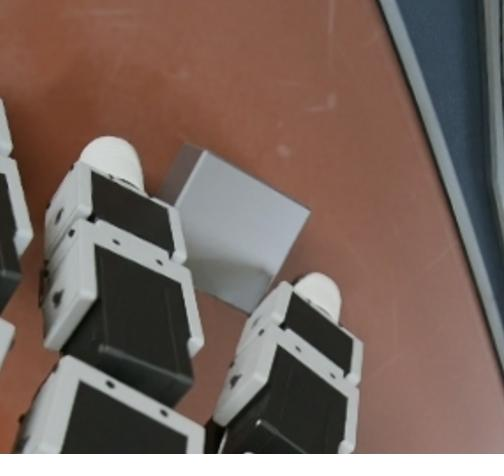

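Call:
move --arm2 '{"joints":{"hand_index_abd":0.3,"hand_middle_abd":-0.3}}'

Call:
move --arm2 '{"target":[-0.0215,0.379,0.93,0.2154,0.9718,0.0935,0.0207],"speed":0.1}'

Call:
move --arm2 '{"target":[-0.0215,0.379,0.892,0.2154,0.9718,0.0935,0.0207],"speed":0.08}' --cameras '["arm2_cam_wrist"]'

Call:
zoom_image --camera "arm2_cam_wrist" --region '[220, 60, 420, 240]'

Call:
move --arm2 '{"joints":{"hand_index_abd":-0.22,"hand_middle_abd":0.22}}' --cameras '["arm2_cam_wrist"]'

Call:
zoom_image --camera "arm2_cam_wrist" --region '[220, 60, 420, 240]'

Scene clock: 2566.53 s.
Joint torques (N m): arm1=[0.15 -13.74 10.33 0.01 -0.04 -0.14] | arm2=[1.08 -5.77 8.65 0.31 0.47 -0.01] | arm3=[1.55 -9.17 12.04 1.21 -0.12 0.01] | arm4=[1.38 -5.54 15.13 1.42 0.11 -0.28]
Motor temperatures (°C): arm1=[27 33 51 30 28 28] | arm2=[28 31 55 30 31 28] | arm3=[28 32 51 27 30 29] | arm4=[32 33 57 30 30 26]
Heat: arm1: hottest joint3_rad 51 °C; arm2: hottest joint3_rad 55 °C; arm3: hottest joint3_rad 51 °C; arm4: hottest joint3_rad 57 °C.
move: arm2 done
Joint velocities: within noise
arm1, arm3, arm4: as last shown
arm1.index_mcp_current_ma: -1
arm1.index_abd_current_ma: 1
arm1.index_pip_current_ma: -6
arm1.index_dip_current_ma: -1
arm1.middle_mcp_current_ma: -6
arm1.middle_pip_current_ma: -1
arm1.middle_dip_current_ma: -4
arm1.ring_mcp_current_ma: -9
arm1.ring_abd_current_ma: 12
arm1.ring_pip_current_ma: -4
arm1.ring_dip_current_ma: -5
arm1.thumb_cmc_current_ma: -11
arm1.thumb_axl_current_ma: -12
arm1.thumb_mcp_current_ma: -5
arm1.thumb_ipl_current_ma: 5
arm2.joint_positions: joint1_rad=+0.400 joint2_rad=+1.231 joint3_rad=+0.550 joint4_rad=-0.638 joint5_rad=+0.353 joint6_rad=+0.864 hand_index_mcp=+0.766 hand_index_abd=+0.288 hand_index_pip=+0.580 hand_index_dip=+0.689 hand_middle_mcp=+0.765 hand_middle_abd=-0.289 hand_middle_pip=+0.581 hand_middle_dip=+0.689 hand_ring_mcp=+0.760 hand_ring_abd=-0.404 hand_ring_pip=+0.577 hand_ring_dip=+0.696 hand_thumb_cmc=+0.719 hand_thumb_axl=+0.677 hand_thumb_mcp=+0.221 hand_thumb_ipl=+0.168 hand_current_limit=+0.400 hand_speed=-0.600
arm2.joint_status: all done
arm2.hand_state: goal,goal,goal,goal,goal,goal,goal,goal,goal,goal,goal,goal,goal,goal,goal,goal
arm2.index_mcp_current_ma: 15
arm2.index_abd_current_ma: -19
arm2.index_pip_current_ma: 14
arm2.index_dip_current_ma: -7
arm2.middle_mcp_current_ma: 25
arm2.middle_abd_current_ma: 33
arm2.middle_pip_current_ma: 24
arm2.middle_dip_current_ma: -17
arm2.ring_mcp_current_ma: 16
arm2.ring_abd_current_ma: 27
arm2.ring_pip_current_ma: 8
arm2.ring_dip_current_ma: -1
arm2.thumb_cmc_current_ma: 19
arm2.thumb_axl_current_ma: -5
arm2.thumb_mcp_current_ma: -12
arm2.thumb_ipl_current_ma: 12
arm2.hand_goal_index_mcp: 0.756
arm2.hand_goal_index_abd: 0.300
arm2.hand_goal_index_pip: 0.576
arm2.hand_goal_index_dip: 0.696
arm2.hand_goal_middle_mcp: 0.754
arm2.hand_goal_middle_abd: -0.300
arm2.hand_goal_middle_pip: 0.576
arm2.hand_goal_middle_dip: 0.696
arm2.hand_goal_ring_mcp: 0.754
arm2.hand_goal_ring_abd: -0.420
arm2.hand_goal_ring_pip: 0.576
arm2.hand_goal_ring_dip: 0.696
arm2.hand_goal_thumb_cmc: 0.714
arm2.hand_goal_thumb_axl: 0.678
arm2.hand_goal_thumb_mcp: 0.226
arm2.hand_goal_thumb_ipl: 0.168
arm2.hand: x=-0.0245 y=+0.3771 z=+0.8856 quat_wxyz=(+0.212, +0.972, +0.095, +0.015)
arm2.hand_target: x=-0.0216 y=+0.3789 z=+0.8909 quat_wxyz=(+0.215, +0.972, +0.094, +0.021)
arm2.hand_status: not commanded
arm3.index_mcp_current_ma: -21
arm3.index_abd_current_ma: -10
arm3.index_pip_current_ma: 3
arm3.middle_mcp_current_ma: 1
arm3.middle_abd_current_ma: 8
arm3.middle_pip_current_ma: -6
arm3.middle_dip_current_ma: 8
arm3.ring_mcp_current_ma: -14
arm3.ring_abd_current_ma: -5
arm3.ring_pip_current_ma: 9
arm3.ring_dip_current_ma: 8
arm3.thumb_cmc_current_ma: 5
arm3.thumb_axl_current_ma: -7
arm3.thumb_mcp_current_ma: 1
arm3.thumb_ipl_current_ma: -3
arm4.index_mcp_current_ma: -1
arm4.index_abd_current_ma: -13
arm4.index_dip_current_ma: -3
arm4.middle_mcp_current_ma: 3
arm4.middle_pip_current_ma: 2
arm4.middle_dip_current_ma: -9
arm4.ring_mcp_current_ma: 28
arm4.ring_abd_current_ma: 5
arm4.ring_dip_current_ma: 4
arm4.thumb_cmc_current_ma: -14
arm4.thumb_axl_current_ma: 2
arm4.thumb_mcp_current_ma: -5
arm4.thumb_ipl_current_ma: -4
pictures: none

Scene clock: 2567.70 s.
Joint torques (N m): arm1=[0.26 -13.92 10.35 0.05 -0.04 -0.16] | arm2=[1.44 -4.48 12.37 0.25 0.49 0] | arm3=[1.73 -9.17 12.08 1.21 -0.12 0.02] | arm4=[1.38 -5.54 15.15 1.42 0.11 -0.28]
Motor temperatures (°C): arm1=[27 33 51 30 28 28] | arm2=[28 31 55 30 31 28] | arm3=[28 32 51 27 30 29] | arm4=[32 33 57 30 30 26]
Heat: arm1: hottest joint3_rad 51 °C; arm2: hottest joint3_rad 55 °C; arm3: hottest joint3_rad 51 °C; arm4: hottest joint3_rad 57 °C.
move: arm2 off_target
Joint velocities: within noise
arm1, arm3: as last shown
arm1.index_mcp_current_ma: 2
arm1.index_abd_current_ma: 8
arm1.index_pip_current_ma: -7
arm1.index_dip_current_ma: -10
arm1.middle_mcp_current_ma: -5
arm1.middle_abd_current_ma: -2
arm1.middle_dip_current_ma: -2
arm1.ring_mcp_current_ma: -8
arm1.ring_abd_current_ma: 15
arm1.ring_dip_current_ma: -3
arm1.thumb_cmc_current_ma: -10
arm1.thumb_axl_current_ma: -5
arm1.thumb_mcp_current_ma: -7
arm1.thumb_ipl_current_ma: -6
arm2.joint_positions: joint1_rad=+0.400 joint2_rad=+1.143 joint3_rad=+0.577 joint4_rad=-0.783 joint5_rad=+0.353 joint6_rad=+0.865 hand_index_mcp=+0.766 hand_index_abd=+0.288 hand_index_pip=+0.580 hand_index_dip=+0.689 hand_middle_mcp=+0.765 hand_middle_abd=-0.289 hand_middle_pip=+0.581 hand_middle_dip=+0.689 hand_ring_mcp=+0.760 hand_ring_abd=-0.404 hand_ring_pip=+0.577 hand_ring_dip=+0.696 hand_thumb_cmc=+0.719 hand_thumb_axl=+0.677 hand_thumb_mcp=+0.221 hand_thumb_ipl=+0.168 hand_current_limit=+0.400 hand_speed=-0.600
arm2.joint_status: not commanded
arm2.hand_state: goal,goal,goal,goal,goal,goal,goal,goal,goal,goal,goal,goal,goal,goal,goal,goal
arm2.index_mcp_current_ma: 12
arm2.index_abd_current_ma: -29
arm2.index_pip_current_ma: -4
arm2.index_dip_current_ma: -17
arm2.middle_mcp_current_ma: 18
arm2.middle_abd_current_ma: 3
arm2.middle_pip_current_ma: 15
arm2.middle_dip_current_ma: -16
arm2.ring_mcp_current_ma: -3
arm2.ring_abd_current_ma: 21
arm2.ring_pip_current_ma: -8
arm2.ring_dip_current_ma: -7
arm2.thumb_cmc_current_ma: 16
arm2.thumb_axl_current_ma: 0
arm2.thumb_mcp_current_ma: -12
arm2.thumb_ipl_current_ma: -4
arm2.hand_goal_index_mcp: 0.756
arm2.hand_goal_index_abd: 0.300
arm2.hand_goal_index_pip: 0.576
arm2.hand_goal_index_dip: 0.696
arm2.hand_goal_middle_mcp: 0.754
arm2.hand_goal_middle_abd: -0.300
arm2.hand_goal_middle_pip: 0.576
arm2.hand_goal_middle_dip: 0.696
arm2.hand_goal_ring_mcp: 0.754
arm2.hand_goal_ring_abd: -0.420
arm2.hand_goal_ring_pip: 0.576
arm2.hand_goal_ring_dip: 0.696
arm2.hand_goal_thumb_cmc: 0.714
arm2.hand_goal_thumb_axl: 0.678
arm2.hand_goal_thumb_mcp: 0.226
arm2.hand_goal_thumb_ipl: 0.168
arm2.hand: x=-0.0368 y=+0.3830 z=+0.9114 quat_wxyz=(+0.204, +0.974, +0.098, +0.002)
arm2.hand_target: x=-0.0221 y=+0.3793 z=+0.9300 quat_wxyz=(+0.215, +0.972, +0.093, +0.021)
arm2.hand_status: off_target (0.024 m and 2.5 deg from the pose sent, 0.044 m and 0.8 deg at the start)
arm3.index_mcp_current_ma: -17
arm3.index_abd_current_ma: -5
arm3.index_pip_current_ma: -10
arm3.index_dip_current_ma: -20
arm3.middle_mcp_current_ma: -3
arm3.middle_abd_current_ma: 13
arm3.middle_pip_current_ma: -5
arm3.middle_dip_current_ma: 14
arm3.ring_mcp_current_ma: -11
arm3.ring_abd_current_ma: -2
arm3.ring_pip_current_ma: -1
arm3.ring_dip_current_ma: -9
arm3.thumb_cmc_current_ma: 8
arm3.thumb_axl_current_ma: -8
arm3.thumb_mcp_current_ma: 5
arm3.thumb_ipl_current_ma: 3
arm4.joint_positions: joint1_rad=-0.809 joint2_rad=+1.014 joint3_rad=+1.022 joint4_rad=-0.970 joint5_rad=+0.106 joint6_rad=+0.158 hand_index_mcp=+0.767 hand_index_abd=+0.307 hand_index_pip=+0.580 hand_index_dip=+0.696 hand_middle_mcp=+0.762 hand_middle_abd=-0.308 hand_middle_pip=+0.582 hand_middle_dip=+0.698 hand_ring_mcp=-0.154 hand_ring_abd=-0.002 hand_ring_pip=-0.289 hand_ring_dip=-0.001 hand_thumb_cmc=+0.725 hand_thumb_axl=+0.677 hand_thumb_mcp=+0.219 hand_thumb_ipl=+0.168 hand_current_limit=+0.400 hand_speed=+1.000
arm4.joint_status: not commanded
arm4.hand_state: goal,goal,goal,goal,goal,goal,goal,goal,blocked,goal,goal,goal,goal,goal,goal,goal
arm4.index_mcp_current_ma: -7
arm4.index_abd_current_ma: -9
arm4.index_pip_current_ma: -11
arm4.index_dip_current_ma: -5
arm4.middle_mcp_current_ma: 0
arm4.middle_abd_current_ma: 6
arm4.middle_pip_current_ma: 3
arm4.middle_dip_current_ma: -10
arm4.ring_mcp_current_ma: 27
arm4.ring_abd_current_ma: 6
arm4.ring_pip_current_ma: -8
arm4.ring_dip_current_ma: 6
arm4.thumb_cmc_current_ma: -10
arm4.thumb_axl_current_ma: 2
arm4.thumb_mcp_current_ma: -6
arm4.thumb_ipl_current_ma: -10
arm4.hand_goal_index_mcp: 0.754
arm4.hand_goal_index_abd: 0.300
arm4.hand_goal_index_pip: 0.576
arm4.hand_goal_index_dip: 0.696
arm4.hand_goal_middle_mcp: 0.754
arm4.hand_goal_middle_abd: -0.300
arm4.hand_goal_middle_pip: 0.576
arm4.hand_goal_middle_dip: 0.696
arm4.hand_goal_ring_mcp: -0.200
arm4.hand_goal_ring_abd: 0.000
arm4.hand_goal_ring_pip: -0.300
arm4.hand_goal_ring_dip: 0.000
arm4.hand_goal_thumb_cmc: 0.714
arm4.hand_goal_thumb_axl: 0.678
arm4.hand_goal_thumb_mcp: 0.226
arm4.hand_goal_thumb_ipl: 0.168
arm4.hand: x=-0.3362 y=-0.1894 z=+1.1373 quat_wxyz=(+0.034, +0.096, +0.948, +0.301)
arm4.hand_target: x=-0.3307 y=-0.1836 z=+1.1697 quat_wxyz=(+0.034, +0.099, +0.940, +0.324)
arm4.hand_status: not commanded
pictures: none

Scene clock: 2568.87 s.
Joint torques (N m): arm1=[0.21 -13.74 10.35 0.02 -0.05 -0.15] | arm2=[1.49 -4.13 8.06 1.11 0.47 -0.03] | arm3=[1.67 -9.29 12.07 1.21 -0.12 0.01] | arm4=[1.26 -5.54 15.15 1.44 0.11 -0.27]
Motor temperatures (°C): arm1=[27 33 51 30 28 28] | arm2=[28 31 55 30 31 28] | arm3=[28 32 51 27 30 29] | arm4=[32 33 57 30 30 26]
Heat: arm1: hottest joint3_rad 51 °C; arm2: hottest joint3_rad 55 °C; arm3: hottest joint3_rad 51 °C; arm4: hottest joint3_rad 57 °C.
move: arm2 done
Joint velocities: within noise
arm1.joint_positions: joint1_rad=-0.838 joint2_rad=+1.496 joint3_rad=+1.678 joint4_rad=-1.679 joint5_rad=+0.013 joint6_rad=+0.074 hand_index_mcp=+0.748 hand_index_abd=+0.305 hand_index_pip=+0.570 hand_index_dip=+0.698 hand_middle_mcp=+0.749 hand_middle_abd=-0.305 hand_middle_pip=+0.570 hand_middle_dip=+0.699 hand_ring_mcp=+0.749 hand_ring_abd=-0.402 hand_ring_pip=+0.570 hand_ring_dip=+0.696 hand_thumb_cmc=+0.709 hand_thumb_axl=+0.677 hand_thumb_mcp=+0.221 hand_thumb_ipl=+0.168 hand_current_limit=+0.400 hand_speed=+1.000
arm1.joint_status: not commanded
arm1.hand_state: goal,goal,goal,goal,goal,goal,goal,goal,goal,goal,goal,goal,goal,goal,goal,goal
arm1.index_mcp_current_ma: 1
arm1.index_abd_current_ma: 3
arm1.index_pip_current_ma: -10
arm1.index_dip_current_ma: -2
arm1.middle_mcp_current_ma: -6
arm1.middle_abd_current_ma: 1
arm1.middle_pip_current_ma: 5
arm1.middle_dip_current_ma: -3
arm1.ring_mcp_current_ma: -8
arm1.ring_abd_current_ma: 13
arm1.ring_pip_current_ma: 1
arm1.ring_dip_current_ma: 0
arm1.thumb_cmc_current_ma: -10
arm1.thumb_axl_current_ma: -8
arm1.thumb_mcp_current_ma: -5
arm1.thumb_ipl_current_ma: -3
arm1.hand_goal_index_mcp: 0.754
arm1.hand_goal_index_abd: 0.300
arm1.hand_goal_index_pip: 0.576
arm1.hand_goal_index_dip: 0.696
arm1.hand_goal_middle_mcp: 0.754
arm1.hand_goal_middle_abd: -0.300
arm1.hand_goal_middle_pip: 0.576
arm1.hand_goal_middle_dip: 0.696
arm1.hand_goal_ring_mcp: 0.754
arm1.hand_goal_ring_abd: -0.420
arm1.hand_goal_ring_pip: 0.576
arm1.hand_goal_ring_dip: 0.696
arm1.hand_goal_thumb_cmc: 0.714
arm1.hand_goal_thumb_axl: 0.678
arm1.hand_goal_thumb_mcp: 0.226
arm1.hand_goal_thumb_ipl: 0.168
arm1.hand: x=-0.0378 y=-0.1234 z=+1.1161 quat_wxyz=(+0.023, +0.657, -0.753, -0.027)
arm1.hand_target: x=-0.0393 y=-0.1250 z=+1.1394 quat_wxyz=(+0.036, +0.659, -0.750, -0.040)
arm1.hand_status: not commanded
arm2.joint_positions: joint1_rad=+0.401 joint2_rad=+1.210 joint3_rad=+0.557 joint4_rad=-0.661 joint5_rad=+0.353 joint6_rad=+0.865 hand_index_mcp=+0.766 hand_index_abd=+0.288 hand_index_pip=+0.580 hand_index_dip=+0.689 hand_middle_mcp=+0.765 hand_middle_abd=-0.289 hand_middle_pip=+0.581 hand_middle_dip=+0.689 hand_ring_mcp=+0.760 hand_ring_abd=-0.404 hand_ring_pip=+0.577 hand_ring_dip=+0.696 hand_thumb_cmc=+0.719 hand_thumb_axl=+0.677 hand_thumb_mcp=+0.221 hand_thumb_ipl=+0.168 hand_current_limit=+0.400 hand_speed=-0.600
arm2.joint_status: not commanded
arm2.hand_state: goal,goal,goal,goal,goal,goal,goal,goal,goal,goal,goal,goal,goal,goal,goal,goal
arm2.index_mcp_current_ma: 12
arm2.index_abd_current_ma: -24
arm2.index_pip_current_ma: 13
arm2.index_dip_current_ma: -7
arm2.middle_mcp_current_ma: 20
arm2.middle_abd_current_ma: 24
arm2.middle_pip_current_ma: 15
arm2.middle_dip_current_ma: -30
arm2.ring_mcp_current_ma: 9
arm2.ring_abd_current_ma: 31
arm2.ring_pip_current_ma: 13
arm2.ring_dip_current_ma: -5
arm2.thumb_cmc_current_ma: 32
arm2.thumb_axl_current_ma: -7
arm2.thumb_mcp_current_ma: -12
arm2.thumb_ipl_current_ma: -5
arm2.hand_goal_index_mcp: 0.756
arm2.hand_goal_index_abd: 0.300
arm2.hand_goal_index_pip: 0.576
arm2.hand_goal_index_dip: 0.696
arm2.hand_goal_middle_mcp: 0.754
arm2.hand_goal_middle_abd: -0.300
arm2.hand_goal_middle_pip: 0.576
arm2.hand_goal_middle_dip: 0.696
arm2.hand_goal_ring_mcp: 0.754
arm2.hand_goal_ring_abd: -0.420
arm2.hand_goal_ring_pip: 0.576
arm2.hand_goal_ring_dip: 0.696
arm2.hand_goal_thumb_cmc: 0.714
arm2.hand_goal_thumb_axl: 0.678
arm2.hand_goal_thumb_mcp: 0.226
arm2.hand_goal_thumb_ipl: 0.168
arm2.hand: x=-0.0247 y=+0.3773 z=+0.8931 quat_wxyz=(+0.214, +0.972, +0.095, +0.017)
arm2.hand_target: x=-0.0215 y=+0.3791 z=+0.8920 quat_wxyz=(+0.215, +0.972, +0.094, +0.021)
arm2.hand_status: done (0.004 m and 0.5 deg from the pose sent, 0.025 m and 2.5 deg at the start)
arm3.joint_positions: joint1_rad=-0.944 joint2_rad=+1.222 joint3_rad=+1.268 joint4_rad=-1.047 joint5_rad=-0.139 joint6_rad=-0.221 hand_index_mcp=+0.763 hand_index_abd=+0.303 hand_index_pip=+0.577 hand_index_dip=+0.686 hand_middle_mcp=+0.781 hand_middle_abd=-0.299 hand_middle_pip=+0.587 hand_middle_dip=+0.708 hand_ring_mcp=+1.000 hand_ring_abd=-0.424 hand_ring_pip=+0.589 hand_ring_dip=+0.708 hand_thumb_cmc=+0.724 hand_thumb_axl=+0.677 hand_thumb_mcp=+0.218 hand_thumb_ipl=+0.168 hand_current_limit=+0.400 hand_speed=+1.000
arm3.joint_status: not commanded
arm3.hand_state: goal,goal,goal,goal,blocked,goal,goal,goal,goal,goal,goal,goal,goal,goal,goal,goal
arm3.index_mcp_current_ma: -10
arm3.index_abd_current_ma: -9
arm3.index_pip_current_ma: -5
arm3.index_dip_current_ma: -1
arm3.middle_mcp_current_ma: 7
arm3.middle_abd_current_ma: 6
arm3.middle_pip_current_ma: 1
arm3.middle_dip_current_ma: 6
arm3.ring_mcp_current_ma: -17
arm3.ring_abd_current_ma: 4
arm3.ring_pip_current_ma: 4
arm3.ring_dip_current_ma: -3
arm3.thumb_cmc_current_ma: -1
arm3.thumb_axl_current_ma: 0
arm3.thumb_mcp_current_ma: 1
arm3.thumb_ipl_current_ma: 4
arm3.hand_goal_index_mcp: 0.756
arm3.hand_goal_index_abd: 0.300
arm3.hand_goal_index_pip: 0.576
arm3.hand_goal_index_dip: 0.696
arm3.hand_goal_middle_mcp: 0.754
arm3.hand_goal_middle_abd: -0.300
arm3.hand_goal_middle_pip: 0.576
arm3.hand_goal_middle_dip: 0.696
arm3.hand_goal_ring_mcp: 1.000
arm3.hand_goal_ring_abd: -0.420
arm3.hand_goal_ring_pip: 0.576
arm3.hand_goal_ring_dip: 0.696
arm3.hand_goal_thumb_cmc: 0.714
arm3.hand_goal_thumb_axl: 0.678
arm3.hand_goal_thumb_mcp: 0.226
arm3.hand_goal_thumb_ipl: 0.168
arm3.hand: x=-0.4729 y=+0.0781 z=+1.1588 quat_wxyz=(+0.182, +0.611, +0.737, +0.223)
arm3.hand_target: x=-0.4668 y=+0.0829 z=+1.1798 quat_wxyz=(+0.191, +0.607, +0.736, +0.232)
arm3.hand_status: not commanded
arm4: as last shown
arm4.index_mcp_current_ma: -1
arm4.index_abd_current_ma: -1
arm4.index_pip_current_ma: -8
arm4.index_dip_current_ma: 2
arm4.middle_mcp_current_ma: -2
arm4.middle_abd_current_ma: 3
arm4.middle_pip_current_ma: 6
arm4.middle_dip_current_ma: -12
arm4.ring_mcp_current_ma: 26
arm4.ring_abd_current_ma: 7
arm4.ring_pip_current_ma: -7
arm4.ring_dip_current_ma: 9
arm4.thumb_axl_current_ma: -9
arm4.thumb_mcp_current_ma: -3
arm4.thumb_ipl_current_ma: -8
arm2_cam_wrist: T_world_to_cam=[[-0.66505, -0.68553, 0.29624, 0.00389], [-0.55083, 0.71814, 0.42528, -0.71108], [-0.50428, 0.11965, -0.85521, 0.83612]] pos_world=[0.03255, 0.41328, 1.01631]

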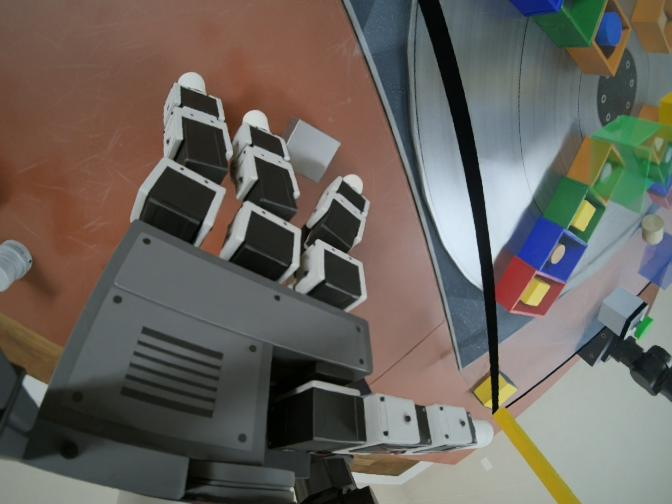

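Scaled by 2.520 from the camera's image (finer frame: 960x720).

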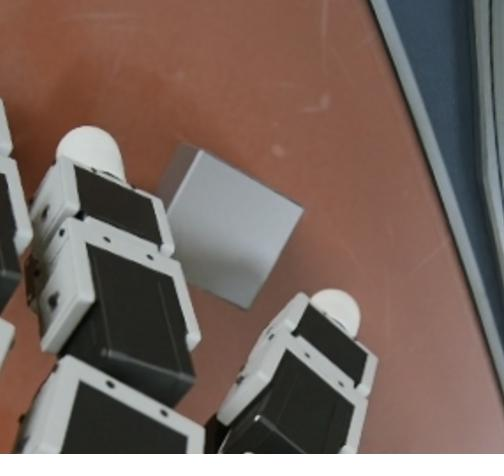

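Scene clock: 2569.63 s.
Joint torques (N m): arm1=[0.26 -13.98 10.39 0.06 -0.04 -0.18] | arm2=[0.44 -3.96 8.38 1.26 0.51 -0.04] | arm3=[1.73 -9.23 12.05 1.2 -0.12 0.01] | arm4=[1.38 -5.54 15.12 1.42 0.11 -0.27]
Motor temperatures (°C): arm1=[27 33 51 30 28 28] | arm2=[28 31 55 30 31 28] | arm3=[28 32 51 27 30 29] | arm4=[32 33 57 30 30 26]
Heat: arm1: hottest joint3_rad 51 °C; arm2: hottest joint3_rad 55 °C; arm3: hottest joint3_rad 51 °C; arm4: hottest joint3_rad 57 °C.
move: arm2 off_target
Joint velocities: within noise
arm1, arm3, arm4: as last shown
arm1.index_mcp_current_ma: 6
arm1.index_abd_current_ma: 8
arm1.index_pip_current_ma: -8
arm1.index_dip_current_ma: -5
arm1.middle_mcp_current_ma: -8
arm1.middle_abd_current_ma: -5
arm1.middle_pip_current_ma: -2
arm1.middle_dip_current_ma: 3
arm1.ring_mcp_current_ma: -3
arm1.ring_abd_current_ma: 17
arm1.ring_pip_current_ma: 3
arm1.ring_dip_current_ma: -3
arm1.thumb_axl_current_ma: -14
arm1.thumb_ipl_current_ma: 0
arm2.joint_positions: joint1_rad=+0.401 joint2_rad=+1.210 joint3_rad=+0.557 joint4_rad=-0.661 joint5_rad=+0.353 joint6_rad=+0.865 hand_index_mcp=+0.766 hand_index_abd=+0.076 hand_index_pip=+0.580 hand_index_dip=+0.697 hand_middle_mcp=+0.765 hand_middle_abd=-0.091 hand_middle_pip=+0.581 hand_middle_dip=+0.694 hand_ring_mcp=+0.760 hand_ring_abd=-0.405 hand_ring_pip=+0.577 hand_ring_dip=+0.696 hand_thumb_cmc=+0.719 hand_thumb_axl=+0.677 hand_thumb_mcp=+0.220 hand_thumb_ipl=+0.168 hand_current_limit=+0.400 hand_speed=-0.600
arm2.joint_status: hand_index_abd off_target (ended at +0.076, target -0.220); hand_middle_abd off_target (ended at -0.091, target +0.220)
arm2.hand_state: goal,blocked,goal,goal,goal,blocked,goal,goal,goal,goal,goal,goal,goal,goal,goal,goal
arm2.index_mcp_current_ma: -5
arm2.index_abd_current_ma: 380
arm2.index_pip_current_ma: 17
arm2.index_dip_current_ma: 11
arm2.middle_mcp_current_ma: 20
arm2.middle_abd_current_ma: -388
arm2.middle_pip_current_ma: 19
arm2.middle_dip_current_ma: 0
arm2.ring_mcp_current_ma: 17
arm2.ring_abd_current_ma: 20
arm2.ring_pip_current_ma: 2
arm2.ring_dip_current_ma: 1
arm2.thumb_cmc_current_ma: 31
arm2.thumb_axl_current_ma: 8
arm2.thumb_mcp_current_ma: -26
arm2.thumb_ipl_current_ma: -10
arm2.hand_goal_index_mcp: 0.756
arm2.hand_goal_index_abd: -0.220
arm2.hand_goal_index_pip: 0.576
arm2.hand_goal_index_dip: 0.696
arm2.hand_goal_middle_mcp: 0.754
arm2.hand_goal_middle_abd: 0.220
arm2.hand_goal_middle_pip: 0.576
arm2.hand_goal_middle_dip: 0.696
arm2.hand_goal_ring_mcp: 0.754
arm2.hand_goal_ring_abd: -0.420
arm2.hand_goal_ring_pip: 0.576
arm2.hand_goal_ring_dip: 0.696
arm2.hand_goal_thumb_cmc: 0.714
arm2.hand_goal_thumb_axl: 0.678
arm2.hand_goal_thumb_mcp: 0.226
arm2.hand_goal_thumb_ipl: 0.168
arm2.hand: x=-0.0246 y=+0.3773 z=+0.8932 quat_wxyz=(+0.214, +0.972, +0.095, +0.017)
arm2.hand_target: x=-0.0215 y=+0.3790 z=+0.8921 quat_wxyz=(+0.215, +0.972, +0.094, +0.021)
arm2.hand_status: not commanded
arm3.index_mcp_current_ma: -15
arm3.index_pip_current_ma: -1
arm3.index_dip_current_ma: -10
arm3.middle_mcp_current_ma: -2
arm3.middle_abd_current_ma: 11
arm3.middle_pip_current_ma: 5
arm3.middle_dip_current_ma: 15
arm3.ring_mcp_current_ma: -7
arm3.ring_abd_current_ma: -7
arm3.ring_pip_current_ma: -7
arm3.ring_dip_current_ma: 6
arm3.thumb_cmc_current_ma: 0
arm3.thumb_axl_current_ma: -3
arm3.thumb_mcp_current_ma: -6
arm3.thumb_ipl_current_ma: 3
arm4.index_mcp_current_ma: 3
arm4.index_abd_current_ma: -12
arm4.index_pip_current_ma: -7
arm4.index_dip_current_ma: 3
arm4.middle_mcp_current_ma: -1
arm4.middle_abd_current_ma: 1
arm4.middle_pip_current_ma: -7
arm4.middle_dip_current_ma: -4
arm4.ring_abd_current_ma: 9
arm4.ring_pip_current_ma: -11
arm4.ring_dip_current_ma: -6
arm4.thumb_axl_current_ma: 2
arm4.thumb_mcp_current_ma: -8
arm4.thumb_ipl_current_ma: -11
arm2_cam_wrist: T_world_to_cam=[[-0.66525, -0.68544, 0.29601, 0.00407], [-0.55114, 0.71828, 0.42464, -0.71052], [-0.50368, 0.11935, -0.85561, 0.83672]] pos_world=[0.03255, 0.41328, 1.01641]

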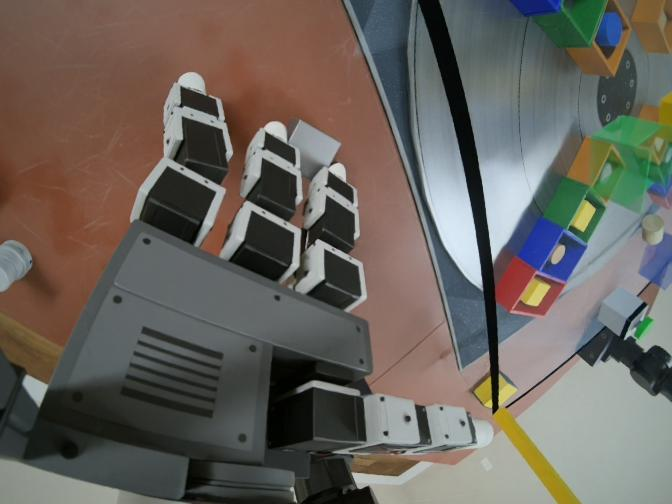

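Scaled by 2.520 from the camera's image (finer frame: 960x720).

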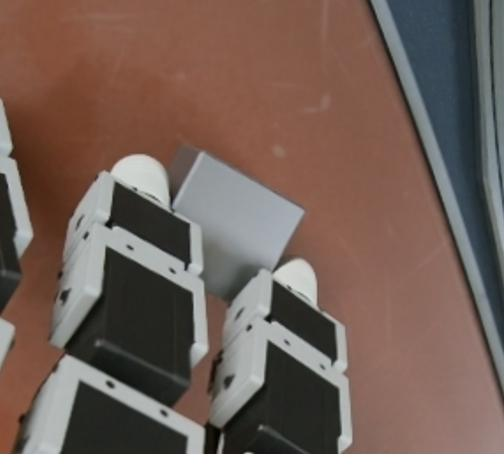

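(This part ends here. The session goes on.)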